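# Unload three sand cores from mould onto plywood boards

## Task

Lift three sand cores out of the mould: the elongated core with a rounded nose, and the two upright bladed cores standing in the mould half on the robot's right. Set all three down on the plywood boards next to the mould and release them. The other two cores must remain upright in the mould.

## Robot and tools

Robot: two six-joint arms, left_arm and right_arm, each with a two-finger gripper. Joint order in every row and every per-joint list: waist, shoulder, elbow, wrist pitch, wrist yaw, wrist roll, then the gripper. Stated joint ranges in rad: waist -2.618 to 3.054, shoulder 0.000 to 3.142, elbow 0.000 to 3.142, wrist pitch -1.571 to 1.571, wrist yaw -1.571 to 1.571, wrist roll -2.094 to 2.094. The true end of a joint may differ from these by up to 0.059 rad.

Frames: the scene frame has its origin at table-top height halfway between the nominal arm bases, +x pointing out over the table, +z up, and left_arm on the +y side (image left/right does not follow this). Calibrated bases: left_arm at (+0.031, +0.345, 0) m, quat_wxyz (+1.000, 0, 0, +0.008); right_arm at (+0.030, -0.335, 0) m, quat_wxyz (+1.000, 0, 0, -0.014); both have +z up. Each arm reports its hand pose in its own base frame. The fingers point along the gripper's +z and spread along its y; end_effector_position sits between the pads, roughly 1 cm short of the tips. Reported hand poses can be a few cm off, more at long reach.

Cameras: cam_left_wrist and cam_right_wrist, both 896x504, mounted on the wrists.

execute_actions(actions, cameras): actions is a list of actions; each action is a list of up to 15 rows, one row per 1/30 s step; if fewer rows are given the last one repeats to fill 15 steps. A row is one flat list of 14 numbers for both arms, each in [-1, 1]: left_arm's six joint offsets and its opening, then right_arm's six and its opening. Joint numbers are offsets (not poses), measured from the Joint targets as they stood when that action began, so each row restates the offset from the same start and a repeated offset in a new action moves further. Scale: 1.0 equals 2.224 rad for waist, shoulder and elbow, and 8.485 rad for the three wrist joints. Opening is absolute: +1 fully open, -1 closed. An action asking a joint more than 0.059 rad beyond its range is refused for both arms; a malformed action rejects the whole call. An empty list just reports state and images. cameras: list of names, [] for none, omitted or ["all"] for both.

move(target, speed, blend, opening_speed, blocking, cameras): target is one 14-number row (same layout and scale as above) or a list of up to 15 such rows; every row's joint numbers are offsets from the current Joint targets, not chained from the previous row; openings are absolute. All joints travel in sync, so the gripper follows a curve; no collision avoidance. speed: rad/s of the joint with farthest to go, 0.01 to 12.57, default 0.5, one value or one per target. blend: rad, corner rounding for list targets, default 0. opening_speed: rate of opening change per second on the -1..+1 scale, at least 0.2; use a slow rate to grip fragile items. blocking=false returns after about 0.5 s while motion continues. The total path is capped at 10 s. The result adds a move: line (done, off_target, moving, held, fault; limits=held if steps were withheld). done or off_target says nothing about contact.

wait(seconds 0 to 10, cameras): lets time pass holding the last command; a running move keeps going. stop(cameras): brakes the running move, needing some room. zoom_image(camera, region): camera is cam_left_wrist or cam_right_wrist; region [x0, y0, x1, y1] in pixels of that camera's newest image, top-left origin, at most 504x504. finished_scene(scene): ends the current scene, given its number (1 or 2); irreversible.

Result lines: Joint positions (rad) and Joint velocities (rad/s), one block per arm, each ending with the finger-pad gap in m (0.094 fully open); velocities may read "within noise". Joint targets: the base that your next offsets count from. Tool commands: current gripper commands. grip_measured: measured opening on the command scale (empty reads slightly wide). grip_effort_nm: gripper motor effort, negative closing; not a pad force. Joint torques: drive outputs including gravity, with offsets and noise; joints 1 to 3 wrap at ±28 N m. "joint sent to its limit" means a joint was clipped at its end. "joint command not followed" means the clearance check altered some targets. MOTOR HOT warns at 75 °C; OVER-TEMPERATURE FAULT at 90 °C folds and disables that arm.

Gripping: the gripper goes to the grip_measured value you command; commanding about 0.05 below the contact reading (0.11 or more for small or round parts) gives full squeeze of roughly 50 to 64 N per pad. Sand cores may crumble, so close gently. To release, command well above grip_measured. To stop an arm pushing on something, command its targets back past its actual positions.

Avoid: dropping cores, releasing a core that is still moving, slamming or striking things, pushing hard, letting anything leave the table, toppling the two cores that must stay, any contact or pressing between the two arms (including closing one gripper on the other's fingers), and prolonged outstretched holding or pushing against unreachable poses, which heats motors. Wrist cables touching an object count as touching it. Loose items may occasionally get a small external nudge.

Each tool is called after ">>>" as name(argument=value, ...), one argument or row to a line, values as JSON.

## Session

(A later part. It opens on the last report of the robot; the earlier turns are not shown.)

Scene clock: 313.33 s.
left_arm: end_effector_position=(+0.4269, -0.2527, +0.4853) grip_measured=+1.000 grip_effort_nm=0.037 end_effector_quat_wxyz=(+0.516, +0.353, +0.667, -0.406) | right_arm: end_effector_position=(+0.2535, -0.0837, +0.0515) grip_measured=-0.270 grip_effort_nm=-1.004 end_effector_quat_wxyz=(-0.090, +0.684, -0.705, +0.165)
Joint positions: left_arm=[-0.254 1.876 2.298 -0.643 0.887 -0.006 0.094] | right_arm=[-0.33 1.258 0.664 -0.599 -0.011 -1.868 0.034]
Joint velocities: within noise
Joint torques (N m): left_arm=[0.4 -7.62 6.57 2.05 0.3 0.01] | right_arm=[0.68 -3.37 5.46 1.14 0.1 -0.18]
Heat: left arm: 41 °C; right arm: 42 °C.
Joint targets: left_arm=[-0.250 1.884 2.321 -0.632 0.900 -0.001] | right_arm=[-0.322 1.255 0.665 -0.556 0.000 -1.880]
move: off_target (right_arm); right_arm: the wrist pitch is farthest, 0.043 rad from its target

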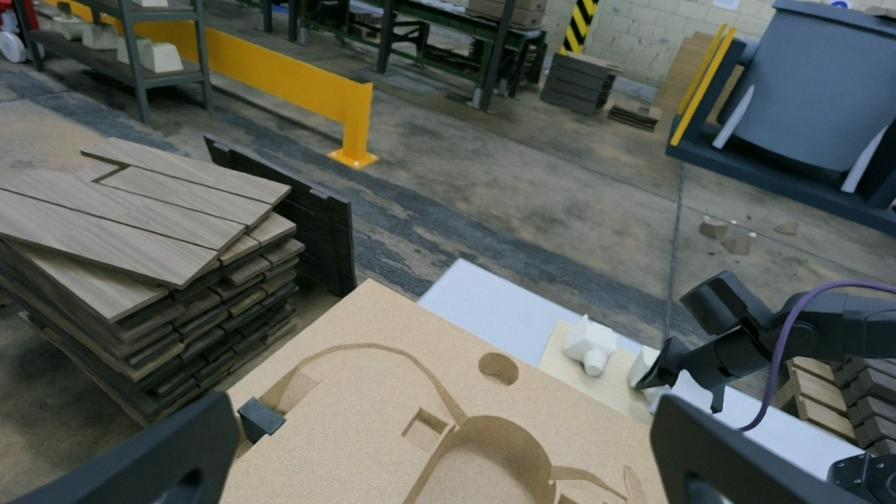

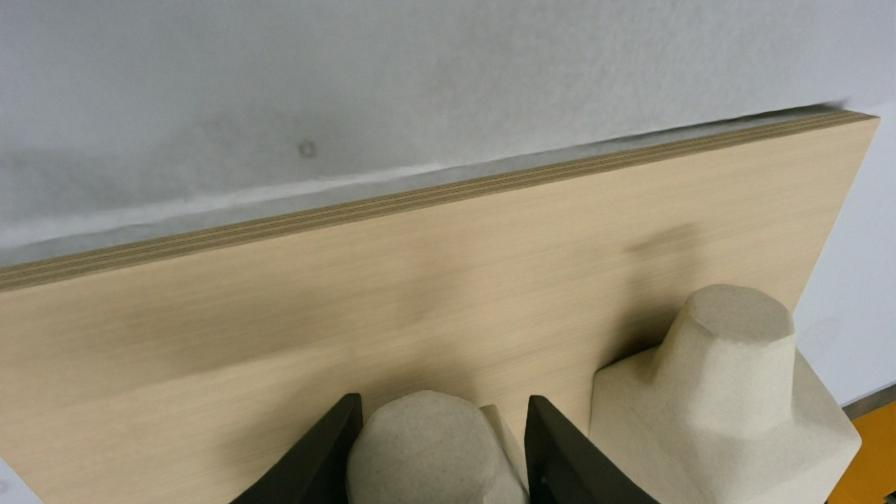

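>>> move(
  target=[0,0,0,0,0,0,1,0,0.008,-0.0125,0.0049,0,0,-0.65],
  speed=0.1,
  cameras=["cam_right_wrist"],
)

Scene clock: 315.73 s.
left_arm: end_effector_position=(+0.4269, -0.2527, +0.4853) grip_measured=+1.000 grip_effort_nm=0.032 end_effector_quat_wxyz=(+0.516, +0.353, +0.667, -0.406) | right_arm: end_effector_position=(+0.2530, -0.0836, +0.0420) grip_measured=-0.270 grip_effort_nm=-1.004 end_effector_quat_wxyz=(-0.089, +0.684, -0.705, +0.163)
Joint positions: left_arm=[-0.254 1.876 2.298 -0.643 0.887 -0.006 0.094] | right_arm=[-0.33 1.276 0.637 -0.557 -0.011 -1.868 0.034]
Joint velocities: within noise
Joint torques (N m): left_arm=[0.31 -7.57 6.57 2.08 0.31 0.01] | right_arm=[0.68 -3.41 5.34 1.13 0.09 -0.18]
Heat: left arm: 41 °C; right arm: 41 °C.
Joint targets: left_arm=[-0.250 1.884 2.321 -0.632 0.900 -0.001] | right_arm=[-0.322 1.273 0.637 -0.514 0.000 -1.880]
move: off_target (right_arm); right_arm: the wrist pitch is farthest, 0.043 rad from its target
Images, in order (width x height): cam_right_wrist 896x504.

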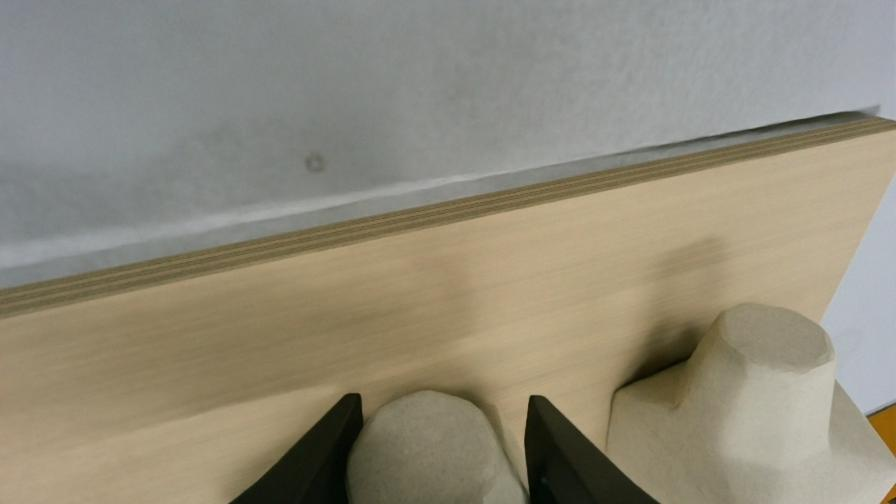

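>>> move(
  target=[0,0,0,0,0,0,1,0,0.005,-0.007,0.003,0,0,-0.65],
  speed=0.1,
  cameras=["cam_right_wrist"],
)

Scene clock: 319.40 s.
left_arm: end_effector_position=(+0.4269, -0.2527, +0.4853) grip_measured=+1.000 grip_effort_nm=0.027 end_effector_quat_wxyz=(+0.516, +0.353, +0.667, -0.406) | right_arm: end_effector_position=(+0.2552, -0.0848, +0.0391) grip_measured=-0.270 grip_effort_nm=-1.004 end_effector_quat_wxyz=(-0.091, +0.683, -0.705, +0.169)
Joint positions: left_arm=[-0.254 1.876 2.298 -0.643 0.887 -0.006 0.094] | right_arm=[-0.33 1.283 0.625 -0.527 -0.008 -1.869 0.034]
Joint velocities: within noise
Joint torques (N m): left_arm=[0.43 -7.53 6.54 2.07 0.27 0.01] | right_arm=[0.69 -3.19 5.05 1.07 0.08 -0.17]
Heat: left arm: 41 °C; right arm: 41 °C.
Joint targets: left_arm=[-0.250 1.884 2.321 -0.632 0.900 -0.001] | right_arm=[-0.322 1.284 0.622 -0.489 0.000 -1.880]
move: off_target (right_arm); right_arm: the wrist pitch is farthest, 0.038 rad from its target
Images, in order (width x height): cam_right_wrist 896x504.

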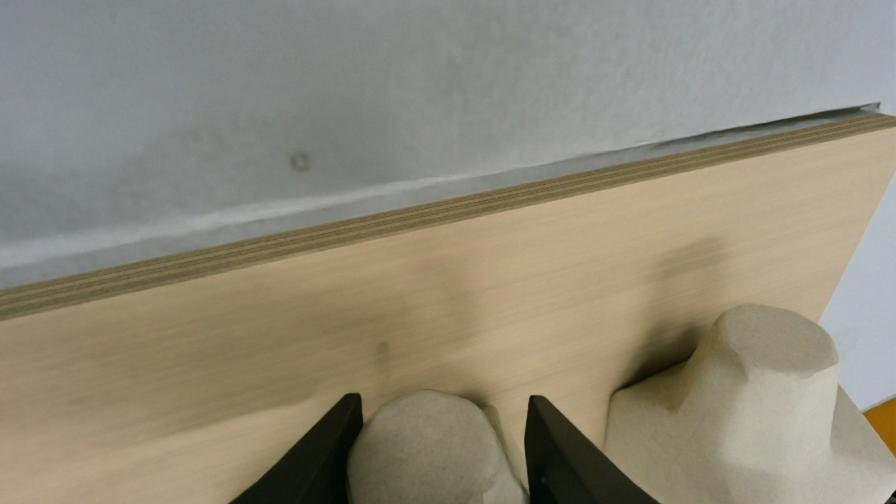

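>>> move(
  target=[0,0,0,0,0,0,1,0,0.008,-0.007,0,0,0,-0.65],
  speed=0.1,
  cameras=["cam_right_wrist"],
)

Scene clock: 322.03 s.
left_arm: end_effector_position=(+0.4269, -0.2527, +0.4853) grip_measured=+1.000 grip_effort_nm=0.032 end_effector_quat_wxyz=(+0.516, +0.353, +0.667, -0.406) | right_arm: end_effector_position=(+0.2570, -0.0857, +0.0365) grip_measured=-0.270 grip_effort_nm=-1.004 end_effector_quat_wxyz=(-0.091, +0.684, -0.703, +0.172)
Joint positions: left_arm=[-0.254 1.876 2.298 -0.643 0.887 -0.006 0.094] | right_arm=[-0.33 1.293 0.618 -0.505 -0.007 -1.872 0.034]
Joint velocities: within noise
Joint torques (N m): left_arm=[0.36 -7.57 6.52 2.07 0.3 0.01] | right_arm=[0.69 -2.61 4.36 0.9 0.05 -0.12]
Heat: left arm: 41 °C; right arm: 41 °C.
Joint targets: left_arm=[-0.250 1.884 2.321 -0.632 0.899 -0.001] | right_arm=[-0.322 1.302 0.606 -0.489 0.000 -1.880]
move: done
Images, in order (width x height): cam_right_wrist 896x504.

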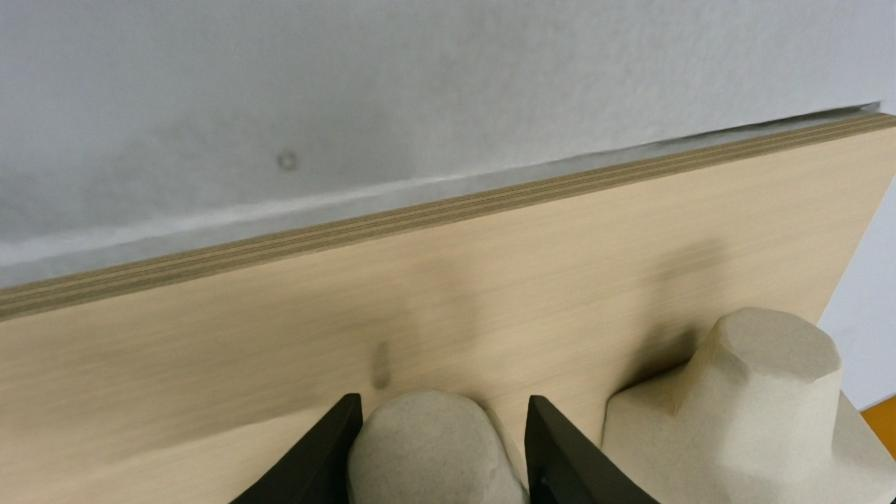

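>>> move(
  target=[0,0,0,0,0,0,1,0,0,0,0,0,0,0.05],
  opening_speed=0.2,
)

>>> zoom_image(
  camera="cam_left_wrist",
  region=[520, 260, 820, 460],
)

Scene clock: 328.40 s.
left_arm: end_effector_position=(+0.4270, -0.2527, +0.4854) grip_measured=+1.000 grip_effort_nm=0.032 end_effector_quat_wxyz=(+0.516, +0.353, +0.667, -0.406) | right_arm: end_effector_position=(+0.2572, -0.0873, +0.0358) grip_measured=+0.047 grip_effort_nm=0.178 end_effector_quat_wxyz=(-0.087, +0.684, -0.703, +0.174)
Joint positions: left_arm=[-0.254 1.876 2.298 -0.643 0.887 -0.006 0.094] | right_arm=[-0.33 1.297 0.618 -0.5 0.001 -1.873 0.049]
Joint velocities: within noise
Joint torques (N m): left_arm=[0.35 -7.49 6.57 2.09 0.28 -0.02] | right_arm=[0.69 -2.92 4.41 0.83 -0.02 -0.11]
Heat: left arm: 41 °C; right arm: 41 °C.
Joint targets: left_arm=[-0.250 1.884 2.321 -0.631 0.899 -0.001] | right_arm=[-0.322 1.302 0.606 -0.489 0.000 -1.880]
move: done

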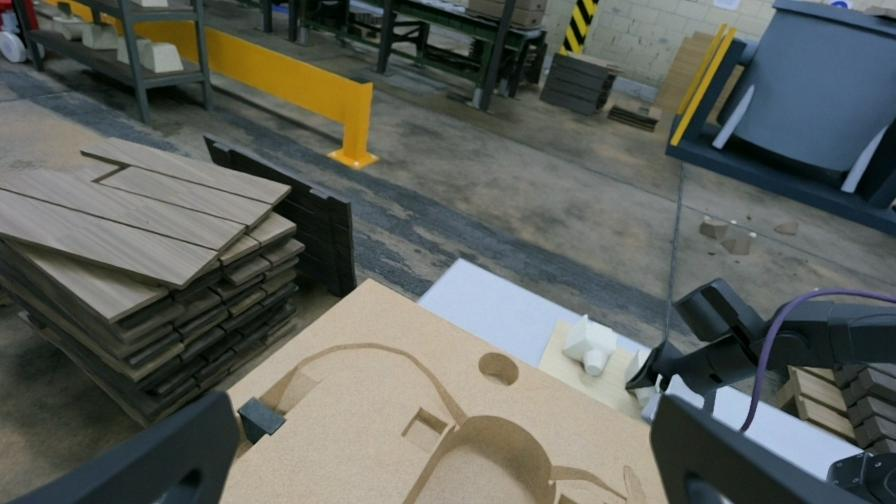

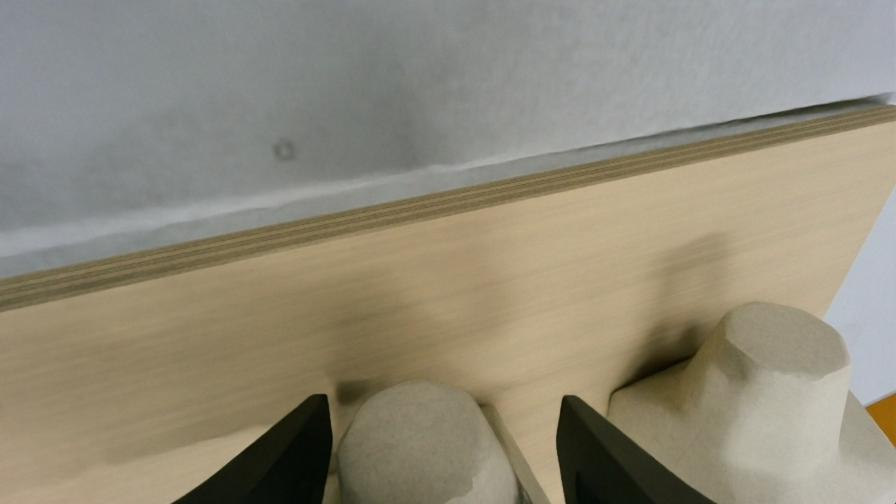

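Scaled by 1.680.

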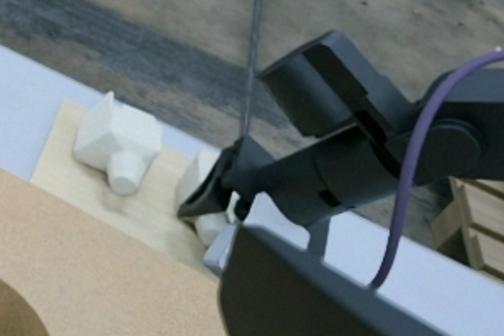

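>>> move(
  target=[
    [0,0,0,0,0,0,1,0,-0.0719,0.054,-0.0289,0,0,0.05],
    [0,0,0,0,0,0,1,0,-0.1162,0.1136,-0.0561,0,0,0.05],
  ],
  speed=0.2,
  blend=0.03,
)

>>> zoom_image(
  camera="cam_left_wrist",
  region=[520, 260, 820, 460],
)

Scene clock: 345.30 s.
left_arm: end_effector_position=(+0.4270, -0.2527, +0.4854) grip_measured=+1.000 grip_effort_nm=0.022 end_effector_quat_wxyz=(+0.516, +0.353, +0.667, -0.406) | right_arm: end_effector_position=(+0.2256, -0.0766, +0.1222) grip_measured=+0.047 grip_effort_nm=0.178 end_effector_quat_wxyz=(-0.088, +0.683, -0.703, +0.176)
Joint positions: left_arm=[-0.254 1.876 2.298 -0.643 0.887 -0.006 0.094] | right_arm=[-0.33 1.057 0.828 -0.946 0.002 -1.873 0.049]
Joint velocities: within noise
Joint torques (N m): left_arm=[0.39 -7.53 6.6 2.07 0.29 0.02] | right_arm=[0.69 -3 8.12 0.55 -0.02 -0.11]
Heat: left arm: 41 °C; right arm: 40 °C.
Joint targets: left_arm=[-0.250 1.884 2.321 -0.631 0.899 -0.001] | right_arm=[-0.322 1.043 0.859 -0.965 0.000 -1.880]
move: done

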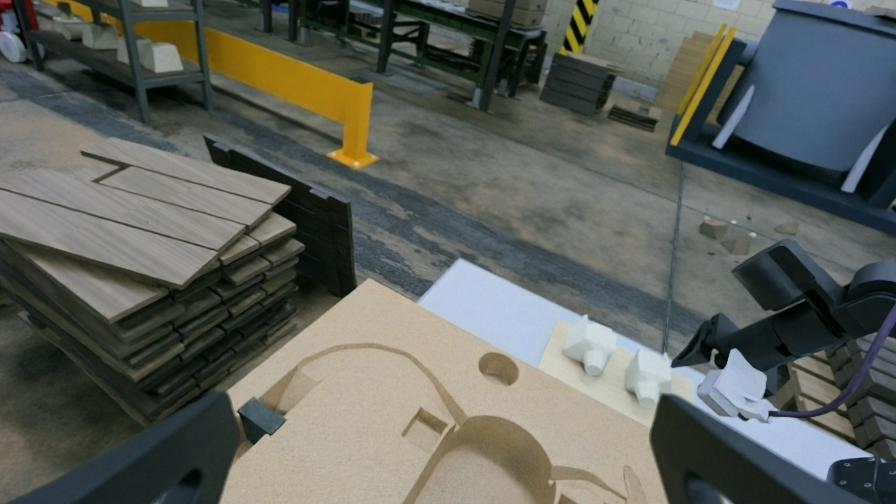

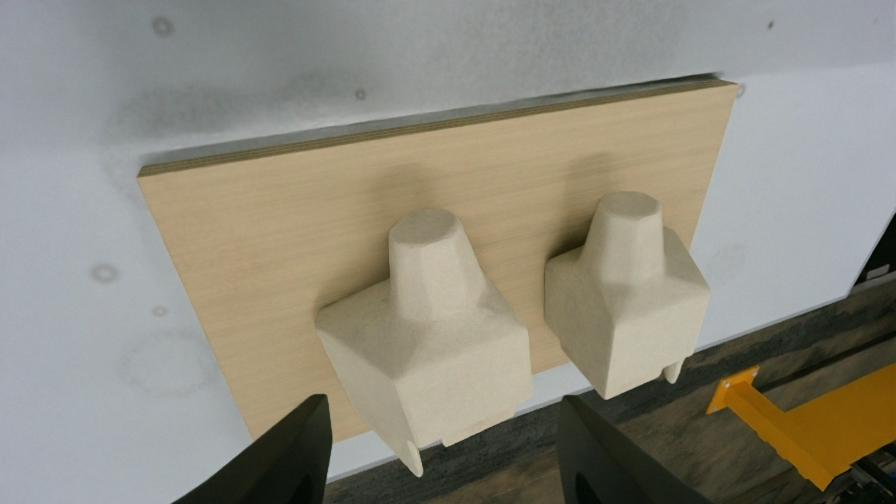

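Scaled by 1.680.

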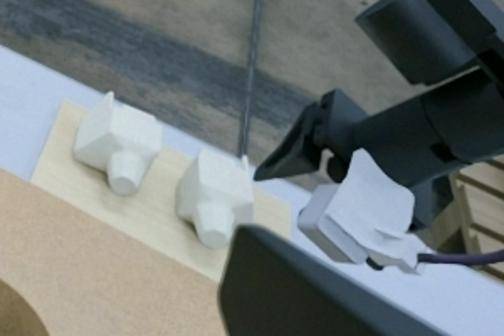

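>>> move(
  target=[-0.1288,-0.2644,-0.5715,0.0326,-0.106,0,1,0,0,0,0,0,0,0.05],
  speed=0.8,
  cameras=["cam_left_wrist"],
)

Scene clock: 362.87 s.
left_arm: end_effector_position=(+0.3503, -0.2062, +0.2183) grip_measured=+1.000 grip_effort_nm=0.027 end_effector_quat_wxyz=(+0.430, +0.234, +0.863, -0.123) | right_arm: end_effector_position=(+0.2253, -0.0764, +0.1220) grip_measured=+0.047 grip_effort_nm=0.168 end_effector_quat_wxyz=(-0.088, +0.684, -0.703, +0.175)
Joint positions: left_arm=[-0.53 1.325 1.056 -0.375 0.01 -0.006 0.094] | right_arm=[-0.33 1.057 0.828 -0.947 0.002 -1.873 0.049]
Joint velocities: within noise
Joint torques (N m): left_arm=[-0.38 -6.74 5.29 2.16 -0.08 0] | right_arm=[0.68 -2.99 8.12 0.57 -0.03 -0.12]
Heat: left arm: 42 °C; right arm: 39 °C.
Joint targets: left_arm=[-0.536 1.295 1.049 -0.355 0.000 -0.001] | right_arm=[-0.322 1.043 0.859 -0.965 0.000 -1.880]
move: done
Images, in order (width x height): cam_left_wrist 896x504.

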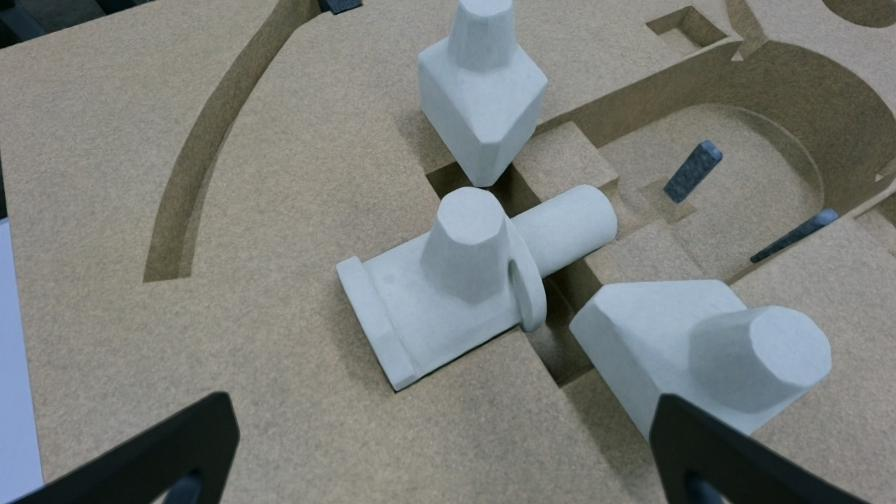

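>>> move(
  target=[-0.0072,0.159,0.003,0.0458,0,0,0.3,0,0,0,0,0,0,0.05],
  speed=0.3,
  cameras=["cam_left_wrist"],
)

Scene clock: 377.20 s.
left_arm: end_effector_position=(+0.4138, -0.2513, +0.1627) grip_measured=+0.302 grip_effort_nm=-0.066 end_effector_quat_wxyz=(+0.459, +0.236, +0.846, -0.134) | right_arm: end_effector_position=(+0.2252, -0.0764, +0.1220) grip_measured=+0.047 grip_effort_nm=0.178 end_effector_quat_wxyz=(-0.088, +0.684, -0.703, +0.175)
Joint positions: left_arm=[-0.544 1.638 1.056 0.008 0.009 -0.006 0.061] | right_arm=[-0.33 1.057 0.828 -0.948 0.002 -1.873 0.049]
Joint velocities: within noise
Joint torques (N m): left_arm=[-0.64 -6.06 5.59 2.31 -0.08 -0.01] | right_arm=[0.68 -2.99 8.1 0.58 -0.02 -0.12]
Heat: left arm: 42 °C; right arm: 38 °C.
Joint targets: left_arm=[-0.553 1.649 1.056 0.034 0.000 -0.001] | right_arm=[-0.322 1.043 0.859 -0.965 0.000 -1.880]
move: done
Images, in order (width x height): cam_left_wrist 896x504.

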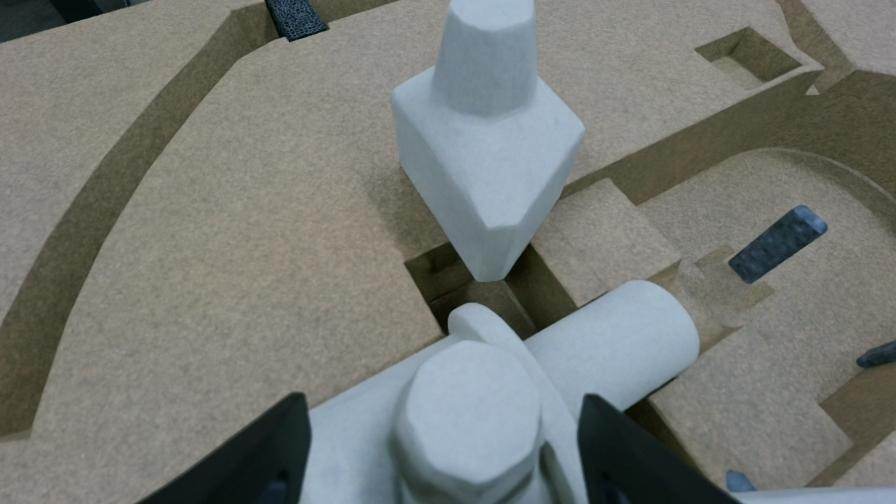

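>>> move(
  target=[
    [-0.0045,0,0,-0.003,0,0,0.3,0,0,0,0,0,0,0.05],
    [-0.0045,0,0,-0.003,0,0,-0.75,0,0,0,0,0,0,0.05],
  ],
  speed=0.3,
  opening_speed=0.6,
  cameras=["cam_left_wrist"],
)

Scene clock: 384.47 s.
left_arm: end_effector_position=(+0.4103, -0.2551, +0.1612) grip_measured=-0.349 grip_effort_nm=-0.989 end_effector_quat_wxyz=(+0.456, +0.242, +0.846, -0.135) | right_arm: end_effector_position=(+0.2251, -0.0764, +0.1219) grip_measured=+0.047 grip_effort_nm=0.178 end_effector_quat_wxyz=(-0.088, +0.684, -0.703, +0.175)
Joint positions: left_arm=[-0.555 1.638 1.056 0.001 0.009 -0.004 0.031] | right_arm=[-0.33 1.057 0.828 -0.948 0.002 -1.873 0.049]
Joint velocities: within noise
Joint torques (N m): left_arm=[-0.49 -6.17 5.52 2.08 -0.06 -0.01] | right_arm=[0.7 -2.99 8.1 0.58 -0.03 -0.11]
Heat: left arm: 43 °C; right arm: 38 °C.
Joint targets: left_arm=[-0.563 1.649 1.056 0.009 0.000 -0.001] | right_arm=[-0.322 1.043 0.859 -0.965 0.000 -1.880]
move: done
Images, in order (width x height): cam_left_wrist 896x504.

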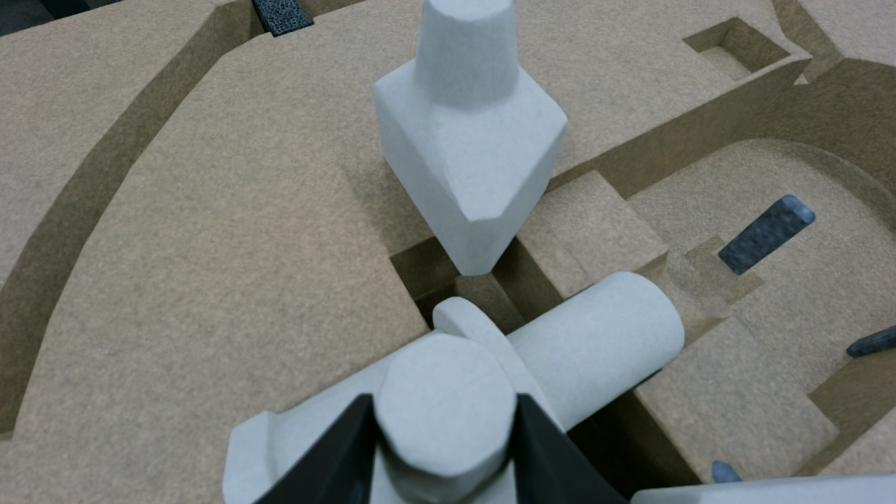

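>>> move(
  target=[
    [0,-0.0216,0.0694,-0.0187,0,0,-0.75,0,0,0,0,0,0,0.05],
    [0,-0.0261,0.1542,-0.0405,0,0,-0.75,0,0,0,0,0,0,0.05],
    [0,-0.0126,0.2585,-0.0635,0,0,-0.75,0,0,0,0,0,0,0.05],
  ],
  speed=0.25,
  blend=0.02,
)

Scene clock: 394.07 s.
left_arm: end_effector_position=(+0.4049, -0.2510, +0.2590) grip_measured=-0.357 grip_effort_nm=-1.009 end_effector_quat_wxyz=(+0.397, +0.251, +0.875, -0.115) | right_arm: end_effector_position=(+0.2251, -0.0764, +0.1219) grip_measured=+0.047 grip_effort_nm=0.183 end_effector_quat_wxyz=(-0.088, +0.684, -0.703, +0.175)
Joint positions: left_arm=[-0.555 1.649 1.571 -0.642 0.005 0.001 0.03] | right_arm=[-0.33 1.057 0.828 -0.948 0.002 -1.873 0.049]
Joint velocities: within noise
Joint torques (N m): left_arm=[-0.55 -9.26 10.81 3.05 -0.04 -0.08] | right_arm=[0.68 -2.99 8.1 0.57 -0.03 -0.11]
Heat: left arm: 44 °C; right arm: 38 °C.
Joint targets: left_arm=[-0.563 1.621 1.631 -0.531 0.000 0.000] | right_arm=[-0.322 1.043 0.859 -0.965 0.000 -1.880]
move: off_target (left_arm); left_arm: the wrist pitch is farthest, 0.112 rad from its target

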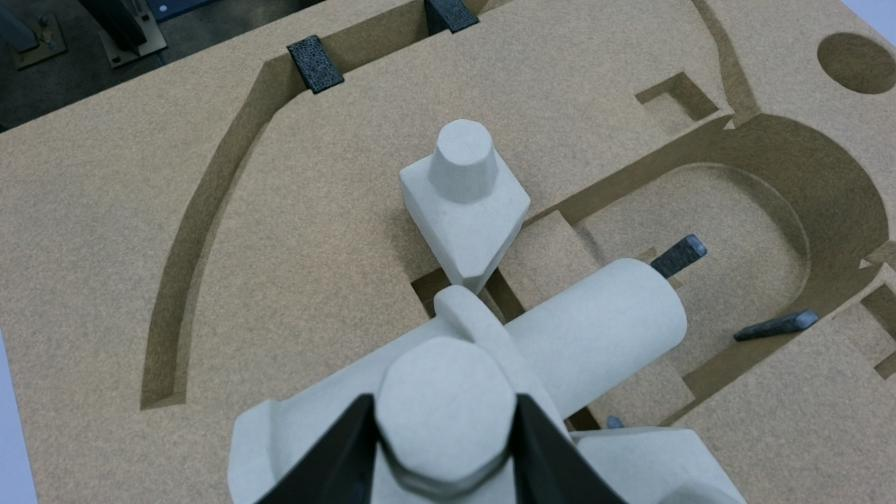

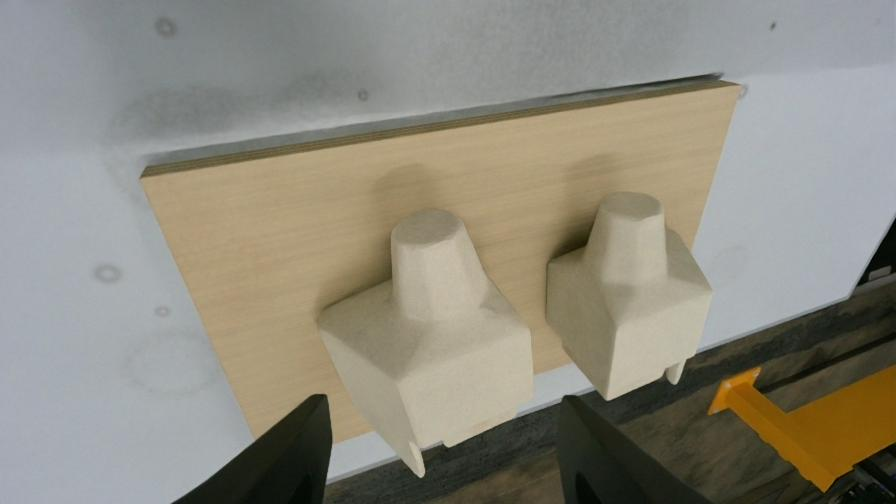

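>>> move(
  target=[0.2801,-0.1848,-0.1906,0.0008,-0.0707,-0.0548,-0.75,0,0,0,0,0,0,0.05],
  speed=0.5,
  cameras=["cam_left_wrist"],
)

Scene clock: 402.07 s.
left_arm: end_effector_position=(+0.3512, +0.1148, +0.2673) grip_measured=-0.356 grip_effort_nm=-1.004 end_effector_quat_wxyz=(+0.442, -0.332, +0.818, +0.161) | right_arm: end_effector_position=(+0.2251, -0.0764, +0.1219) grip_measured=+0.047 grip_effort_nm=0.178 end_effector_quat_wxyz=(-0.088, +0.684, -0.703, +0.175)
Joint positions: left_arm=[0.061 1.263 1.192 -0.64 -0.543 -0.456 0.03] | right_arm=[-0.33 1.057 0.828 -0.948 0.002 -1.873 0.049]
Joint velocities: within noise
Joint torques (N m): left_arm=[0.03 -7.87 6.78 3.06 -0.87 -0.18] | right_arm=[0.68 -3 8.13 0.57 -0.02 -0.11]
Heat: left arm: 46 °C; right arm: 38 °C.
Joint targets: left_arm=[0.061 1.210 1.207 -0.523 -0.600 -0.465] | right_arm=[-0.322 1.043 0.859 -0.965 0.000 -1.880]
move: off_target (left_arm); left_arm: the wrist pitch is farthest, 0.116 rad from its target
Images, in order (width x height): cam_left_wrist 896x504.

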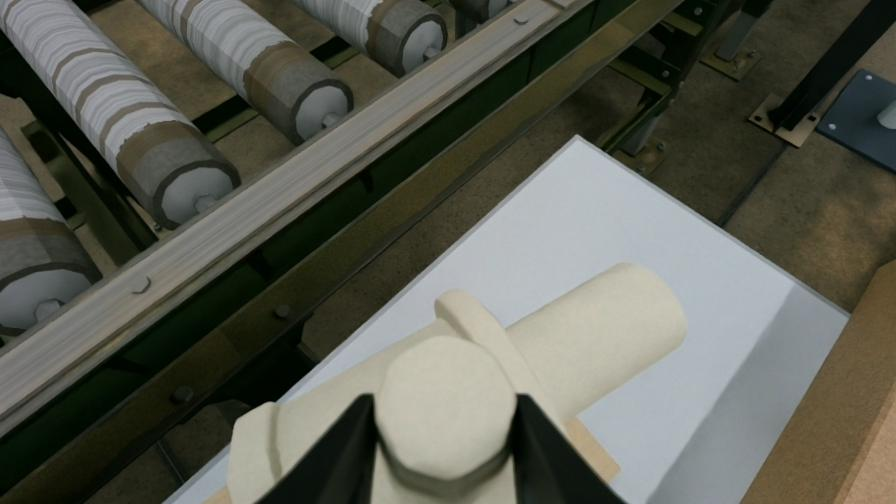

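>>> move(
  target=[-0.0198,-0.113,-0.254,0.037,0,0,-0.75,0,0,0,0,0,0,0.05],
  speed=0.4,
  cameras=["cam_left_wrist"],
)

Scene clock: 414.17 s.
left_arm: end_effector_position=(+0.2946, +0.1006, +0.1601) grip_measured=-0.356 grip_effort_nm=-1.004 end_effector_quat_wxyz=(+0.444, -0.318, +0.824, +0.152) | right_arm: end_effector_position=(+0.2251, -0.0764, +0.1219) grip_measured=+0.047 grip_effort_nm=0.183 end_effector_quat_wxyz=(-0.088, +0.684, -0.703, +0.175)
Joint positions: left_arm=[0.025 1.006 0.624 -0.33 -0.543 -0.458 0.03] | right_arm=[-0.33 1.057 0.828 -0.948 0.002 -1.873 0.049]
Joint velocities: within noise
Joint torques (N m): left_arm=[-0.68 -5.55 7.13 3.11 -0.85 -0.14] | right_arm=[0.72 -2.99 8.13 0.57 -0.02 -0.11]
Heat: left arm: 48 °C; right arm: 37 °C.
Joint targets: left_arm=[0.017 0.959 0.642 -0.210 -0.600 -0.466] | right_arm=[-0.322 1.043 0.859 -0.965 0.000 -1.880]
move: off_target (left_arm); left_arm: the wrist pitch is farthest, 0.121 rad from its target
Images, in order (width x height): cam_left_wrist 896x504.

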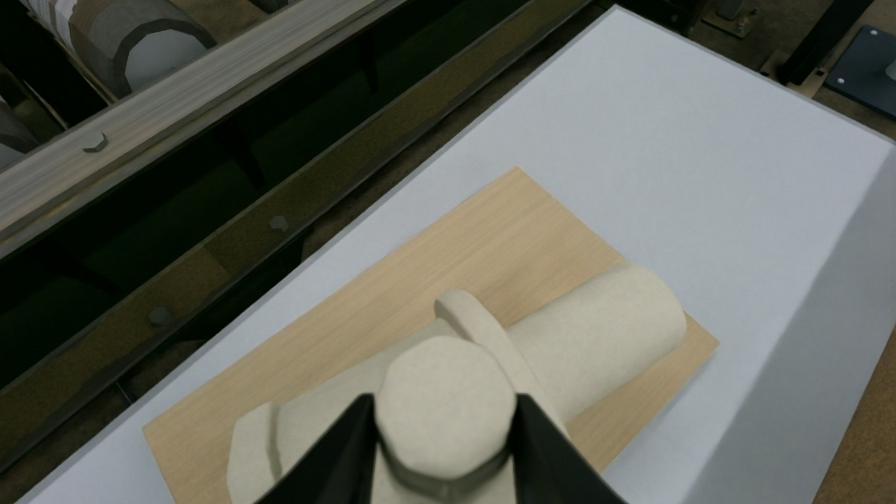

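>>> move(
  target=[0,0.0063,-0.0331,0.0103,0,0,-0.75,0,0,0,0,0,0,0.05],
  speed=0.15,
  cameras=["cam_left_wrist"],
)

Scene clock: 419.93 s.
left_arm: end_effector_position=(+0.2934, +0.1006, +0.1449) grip_measured=-0.356 grip_effort_nm=-1.004 end_effector_quat_wxyz=(+0.450, -0.319, +0.821, +0.150) | right_arm: end_effector_position=(+0.2251, -0.0764, +0.1219) grip_measured=+0.047 grip_effort_nm=0.183 end_effector_quat_wxyz=(-0.088, +0.684, -0.703, +0.175)
Joint positions: left_arm=[0.025 1.006 0.553 -0.245 -0.543 -0.458 0.03] | right_arm=[-0.33 1.057 0.828 -0.948 0.002 -1.873 0.049]
Joint velocities: within noise
Joint torques (N m): left_arm=[-0.62 -4.37 6.83 3.15 -0.85 -0.16] | right_arm=[0.68 -2.99 8.09 0.58 -0.03 -0.12]
Heat: left arm: 50 °C; right arm: 37 °C.
Joint targets: left_arm=[0.017 0.973 0.568 -0.122 -0.600 -0.466] | right_arm=[-0.322 1.043 0.859 -0.965 0.000 -1.880]
move: off_target (left_arm); left_arm: the wrist pitch is farthest, 0.123 rad from its target
Images, in order (width x height): cam_left_wrist 896x504.

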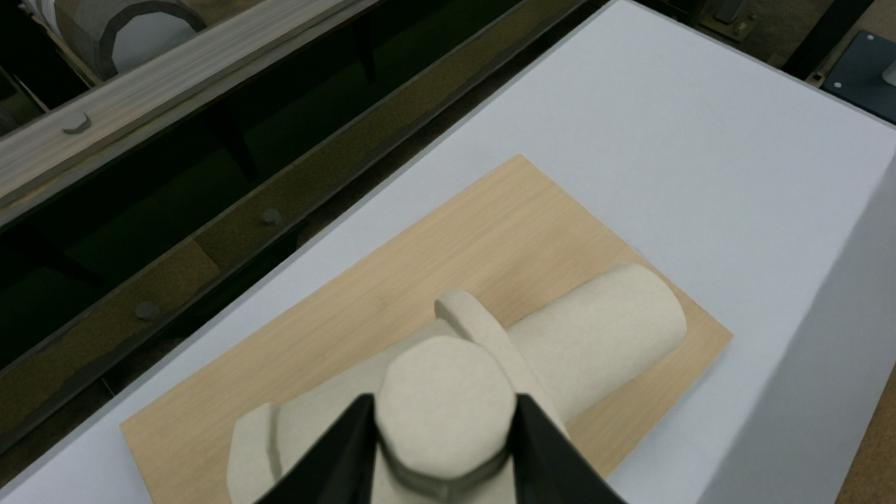

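>>> move(
  target=[0,0.0063,-0.0331,0.0103,0,0,-0.75,0,0,0,0,0,0,0.05],
  speed=0.12,
  cameras=["cam_left_wrist"],
)

Scene clock: 423.10 s.
left_arm: end_effector_position=(+0.2908, +0.1005, +0.1294) grip_measured=-0.356 grip_effort_nm=-0.999 end_effector_quat_wxyz=(+0.455, -0.320, +0.818, +0.148) | right_arm: end_effector_position=(+0.2251, -0.0764, +0.1219) grip_measured=+0.047 grip_effort_nm=0.178 end_effector_quat_wxyz=(-0.088, +0.684, -0.703, +0.175)
Joint positions: left_arm=[0.025 1.006 0.48 -0.16 -0.543 -0.458 0.03] | right_arm=[-0.33 1.057 0.828 -0.948 0.002 -1.873 0.049]
Joint velocities: within noise
Joint torques (N m): left_arm=[-0.59 -3.3 6.67 3.2 -0.85 -0.18] | right_arm=[0.69 -3 8.1 0.58 -0.02 -0.11]
Heat: left arm: 51 °C; right arm: 37 °C.
Joint targets: left_arm=[0.017 0.987 0.495 -0.035 -0.600 -0.466] | right_arm=[-0.322 1.043 0.859 -0.965 0.000 -1.880]
move: off_target (left_arm); left_arm: the wrist pitch is farthest, 0.125 rad from its target
Images, in order (width x height): cam_left_wrist 896x504.

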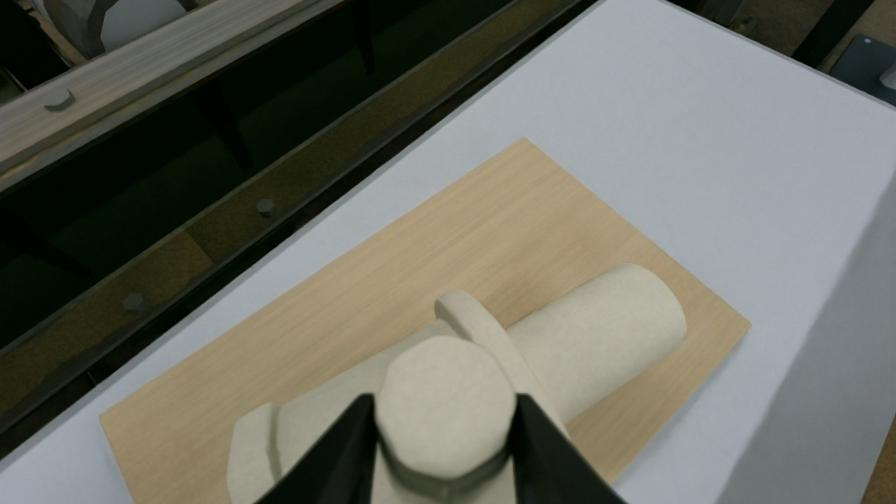

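>>> move(
  target=[0,0.0063,-0.025,0.005,0,0,-0.75,0,0,0,0,0,0,0.05],
  speed=0.12,
  cameras=["cam_left_wrist"],
)

Scene clock: 427.30 s.
left_arm: end_effector_position=(+0.2914, +0.1031, +0.1266) grip_measured=-0.356 grip_effort_nm=-1.004 end_effector_quat_wxyz=(+0.471, -0.325, +0.806, +0.150) | right_arm: end_effector_position=(+0.2251, -0.0764, +0.1219) grip_measured=+0.047 grip_effort_nm=0.183 end_effector_quat_wxyz=(-0.088, +0.684, -0.703, +0.175)
Joint positions: left_arm=[0.025 1.006 0.437 -0.078 -0.561 -0.458 0.03] | right_arm=[-0.33 1.057 0.828 -0.948 0.002 -1.873 0.049]
Joint velocities: within noise
Joint torques (N m): left_arm=[-0.58 -2.11 5.68 2.77 -0.64 -0.16] | right_arm=[0.68 -2.99 8.1 0.57 -0.03 -0.11]
Heat: left arm: 51 °C; right arm: 37 °C.
Joint targets: left_arm=[0.017 1.001 0.440 0.007 -0.600 -0.466] | right_arm=[-0.322 1.043 0.859 -0.965 0.000 -1.880]
move: off_target (left_arm); left_arm: the wrist pitch is farthest, 0.086 rad from its target
Images, in order (width x height): cam_left_wrist 896x504.

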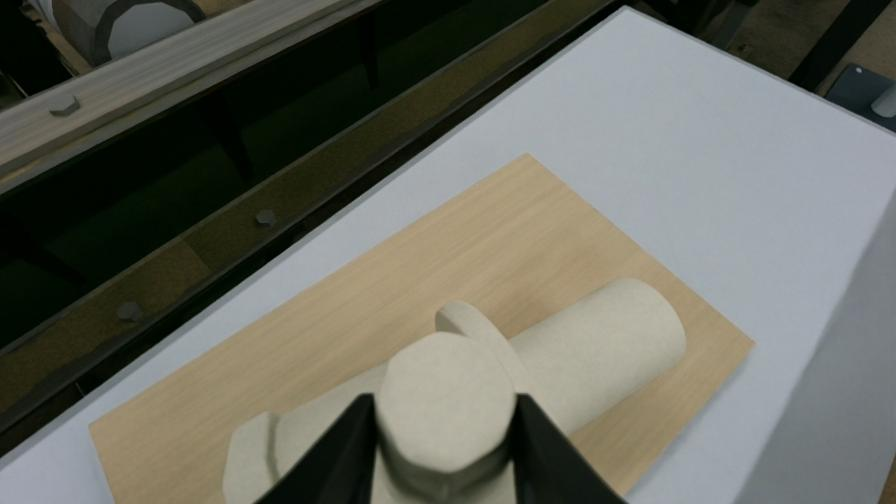

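>>> move(
  target=[0,0.004,-0.01,0,0,0,-0.75,0,0,0,0,0,0,0.05],
  speed=0.1,
  cameras=["cam_left_wrist"],
)

Scene clock: 430.57 s.
left_arm: end_effector_position=(+0.2911, +0.1045, +0.1258) grip_measured=-0.356 grip_effort_nm=-0.999 end_effector_quat_wxyz=(+0.477, -0.327, +0.802, +0.152) | right_arm: end_effector_position=(+0.2251, -0.0764, +0.1219) grip_measured=+0.047 grip_effort_nm=0.178 end_effector_quat_wxyz=(-0.088, +0.684, -0.703, +0.175)
Joint positions: left_arm=[0.025 1.006 0.422 -0.05 -0.57 -0.456 0.03] | right_arm=[-0.33 1.057 0.828 -0.948 0.002 -1.873 0.049]
Joint velocities: within noise
Joint torques (N m): left_arm=[-0.65 -1.55 5.03 2.52 -0.53 -0.18] | right_arm=[0.7 -3 8.12 0.58 -0.02 -0.11]
Heat: left arm: 51 °C; right arm: 37 °C.
Joint targets: left_arm=[0.017 1.010 0.417 0.008 -0.600 -0.466] | right_arm=[-0.322 1.043 0.859 -0.965 0.000 -1.880]
move: off_target (left_arm); left_arm: the wrist pitch is farthest, 0.057 rad from its target
Images, in order (width x height): cam_left_wrist 896x504.

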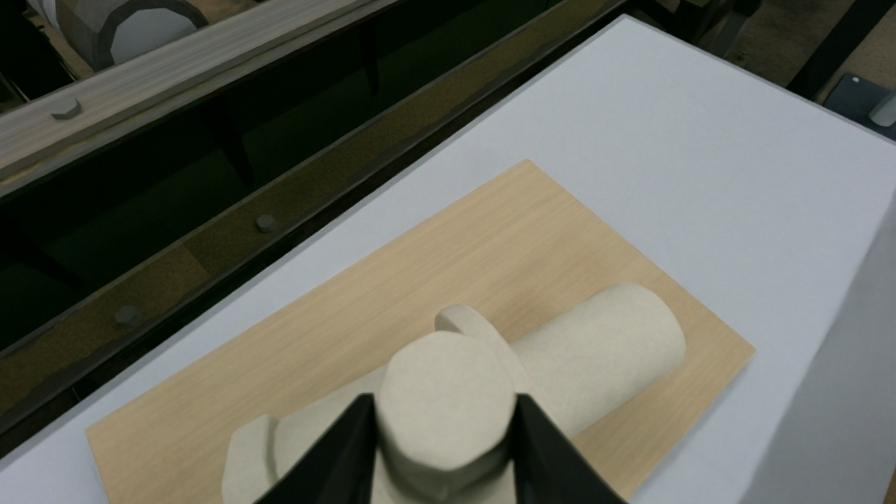

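>>> move(
  target=[0,0,0,0,0,0,0.05,0,0,0,0,0,0,0.05],
  opening_speed=0.2,
  cameras=["cam_left_wrist"],
)

Scene clock: 437.27 s.
left_arm: end_effector_position=(+0.2954, +0.1055, +0.1318) grip_measured=+0.048 grip_effort_nm=0.120 end_effector_quat_wxyz=(+0.491, -0.331, +0.792, +0.151) | right_arm: end_effector_position=(+0.2251, -0.0764, +0.1219) grip_measured=+0.047 grip_effort_nm=0.178 end_effector_quat_wxyz=(-0.088, +0.684, -0.703, +0.175)
Joint positions: left_arm=[0.023 1.011 0.421 -0.011 -0.58 -0.456 0.049] | right_arm=[-0.33 1.057 0.828 -0.948 0.002 -1.873 0.049]
Joint velocities: within noise
Joint torques (N m): left_arm=[-0.44 -1.89 5.14 2.11 -0.43 -0.16] | right_arm=[0.69 -3.02 8.1 0.58 -0.03 -0.11]
Heat: left arm: 49 °C; right arm: 37 °C.
Joint targets: left_arm=[0.016 1.010 0.417 0.008 -0.600 -0.466] | right_arm=[-0.322 1.043 0.859 -0.965 0.000 -1.880]
move: done
Images, in order (width x height): cam_left_wrist 896x504.

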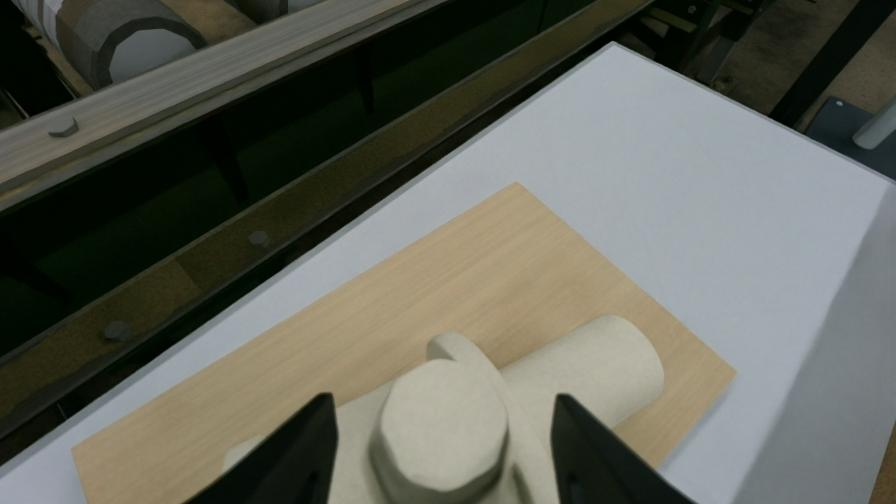

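>>> move(
  target=[
    [0,-0.03,0.1,-0.0336,0,0,0.05,0,0,0,0,0,0,0.05],
    [0,-0.03,0.22,-0.0636,0,0,0.05,0,0,0,0,0,0,0.05],
  ],
  speed=0.25,
  blend=0.02,
)

Scene clock: 445.93 s.
left_arm: end_effector_position=(+0.2954, +0.1056, +0.2494) grip_measured=+0.048 grip_effort_nm=0.125 end_effector_quat_wxyz=(+0.486, -0.330, +0.794, +0.153) | right_arm: end_effector_position=(+0.2251, -0.0764, +0.1219) grip_measured=+0.047 grip_effort_nm=0.178 end_effector_quat_wxyz=(-0.088, +0.684, -0.703, +0.175)
Joint positions: left_arm=[0.023 0.963 0.882 -0.531 -0.58 -0.456 0.049] | right_arm=[-0.33 1.057 0.828 -0.948 0.002 -1.873 0.049]
Joint velocities: within noise
Joint torques (N m): left_arm=[-0.49 -3.06 7.82 1.9 -0.41 -0.17] | right_arm=[0.68 -2.99 8.12 0.58 -0.02 -0.11]
Heat: left arm: 48 °C; right arm: 37 °C.
Joint targets: left_arm=[0.016 0.943 0.907 -0.532 -0.600 -0.466] | right_arm=[-0.322 1.043 0.859 -0.965 0.000 -1.880]
move: done

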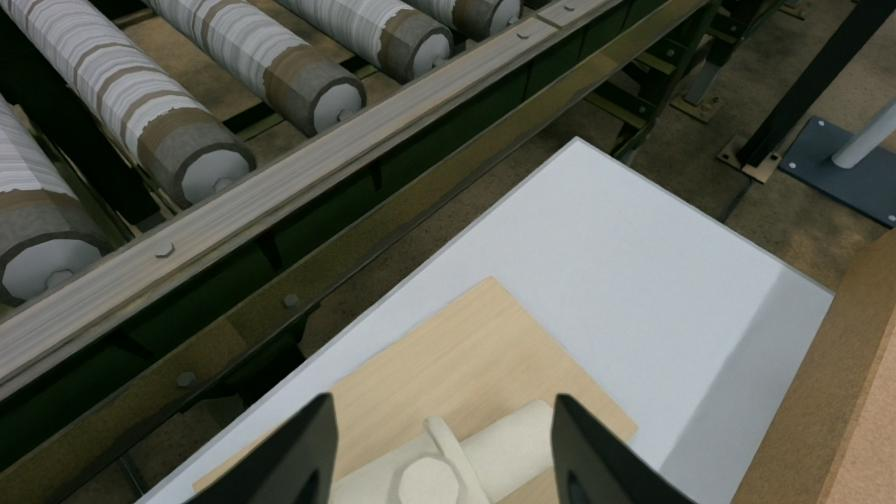

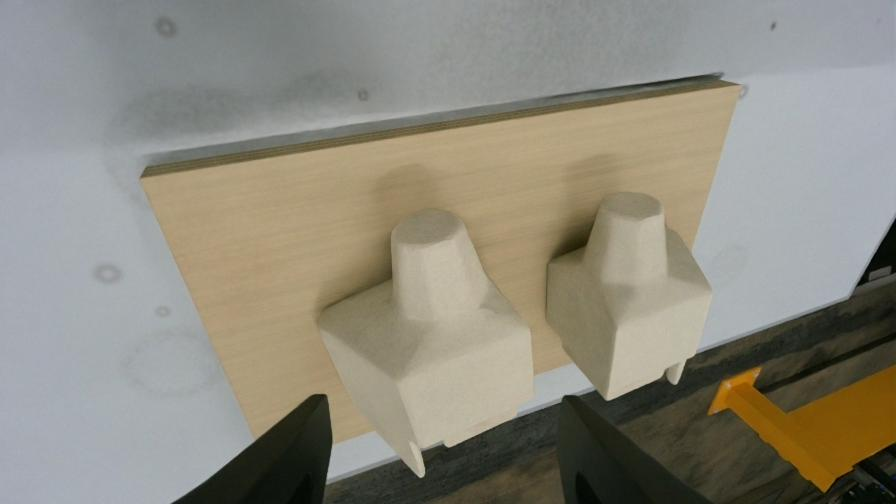

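>>> finished_scene(
  scene=2,
)

The scene is finished: the task was done.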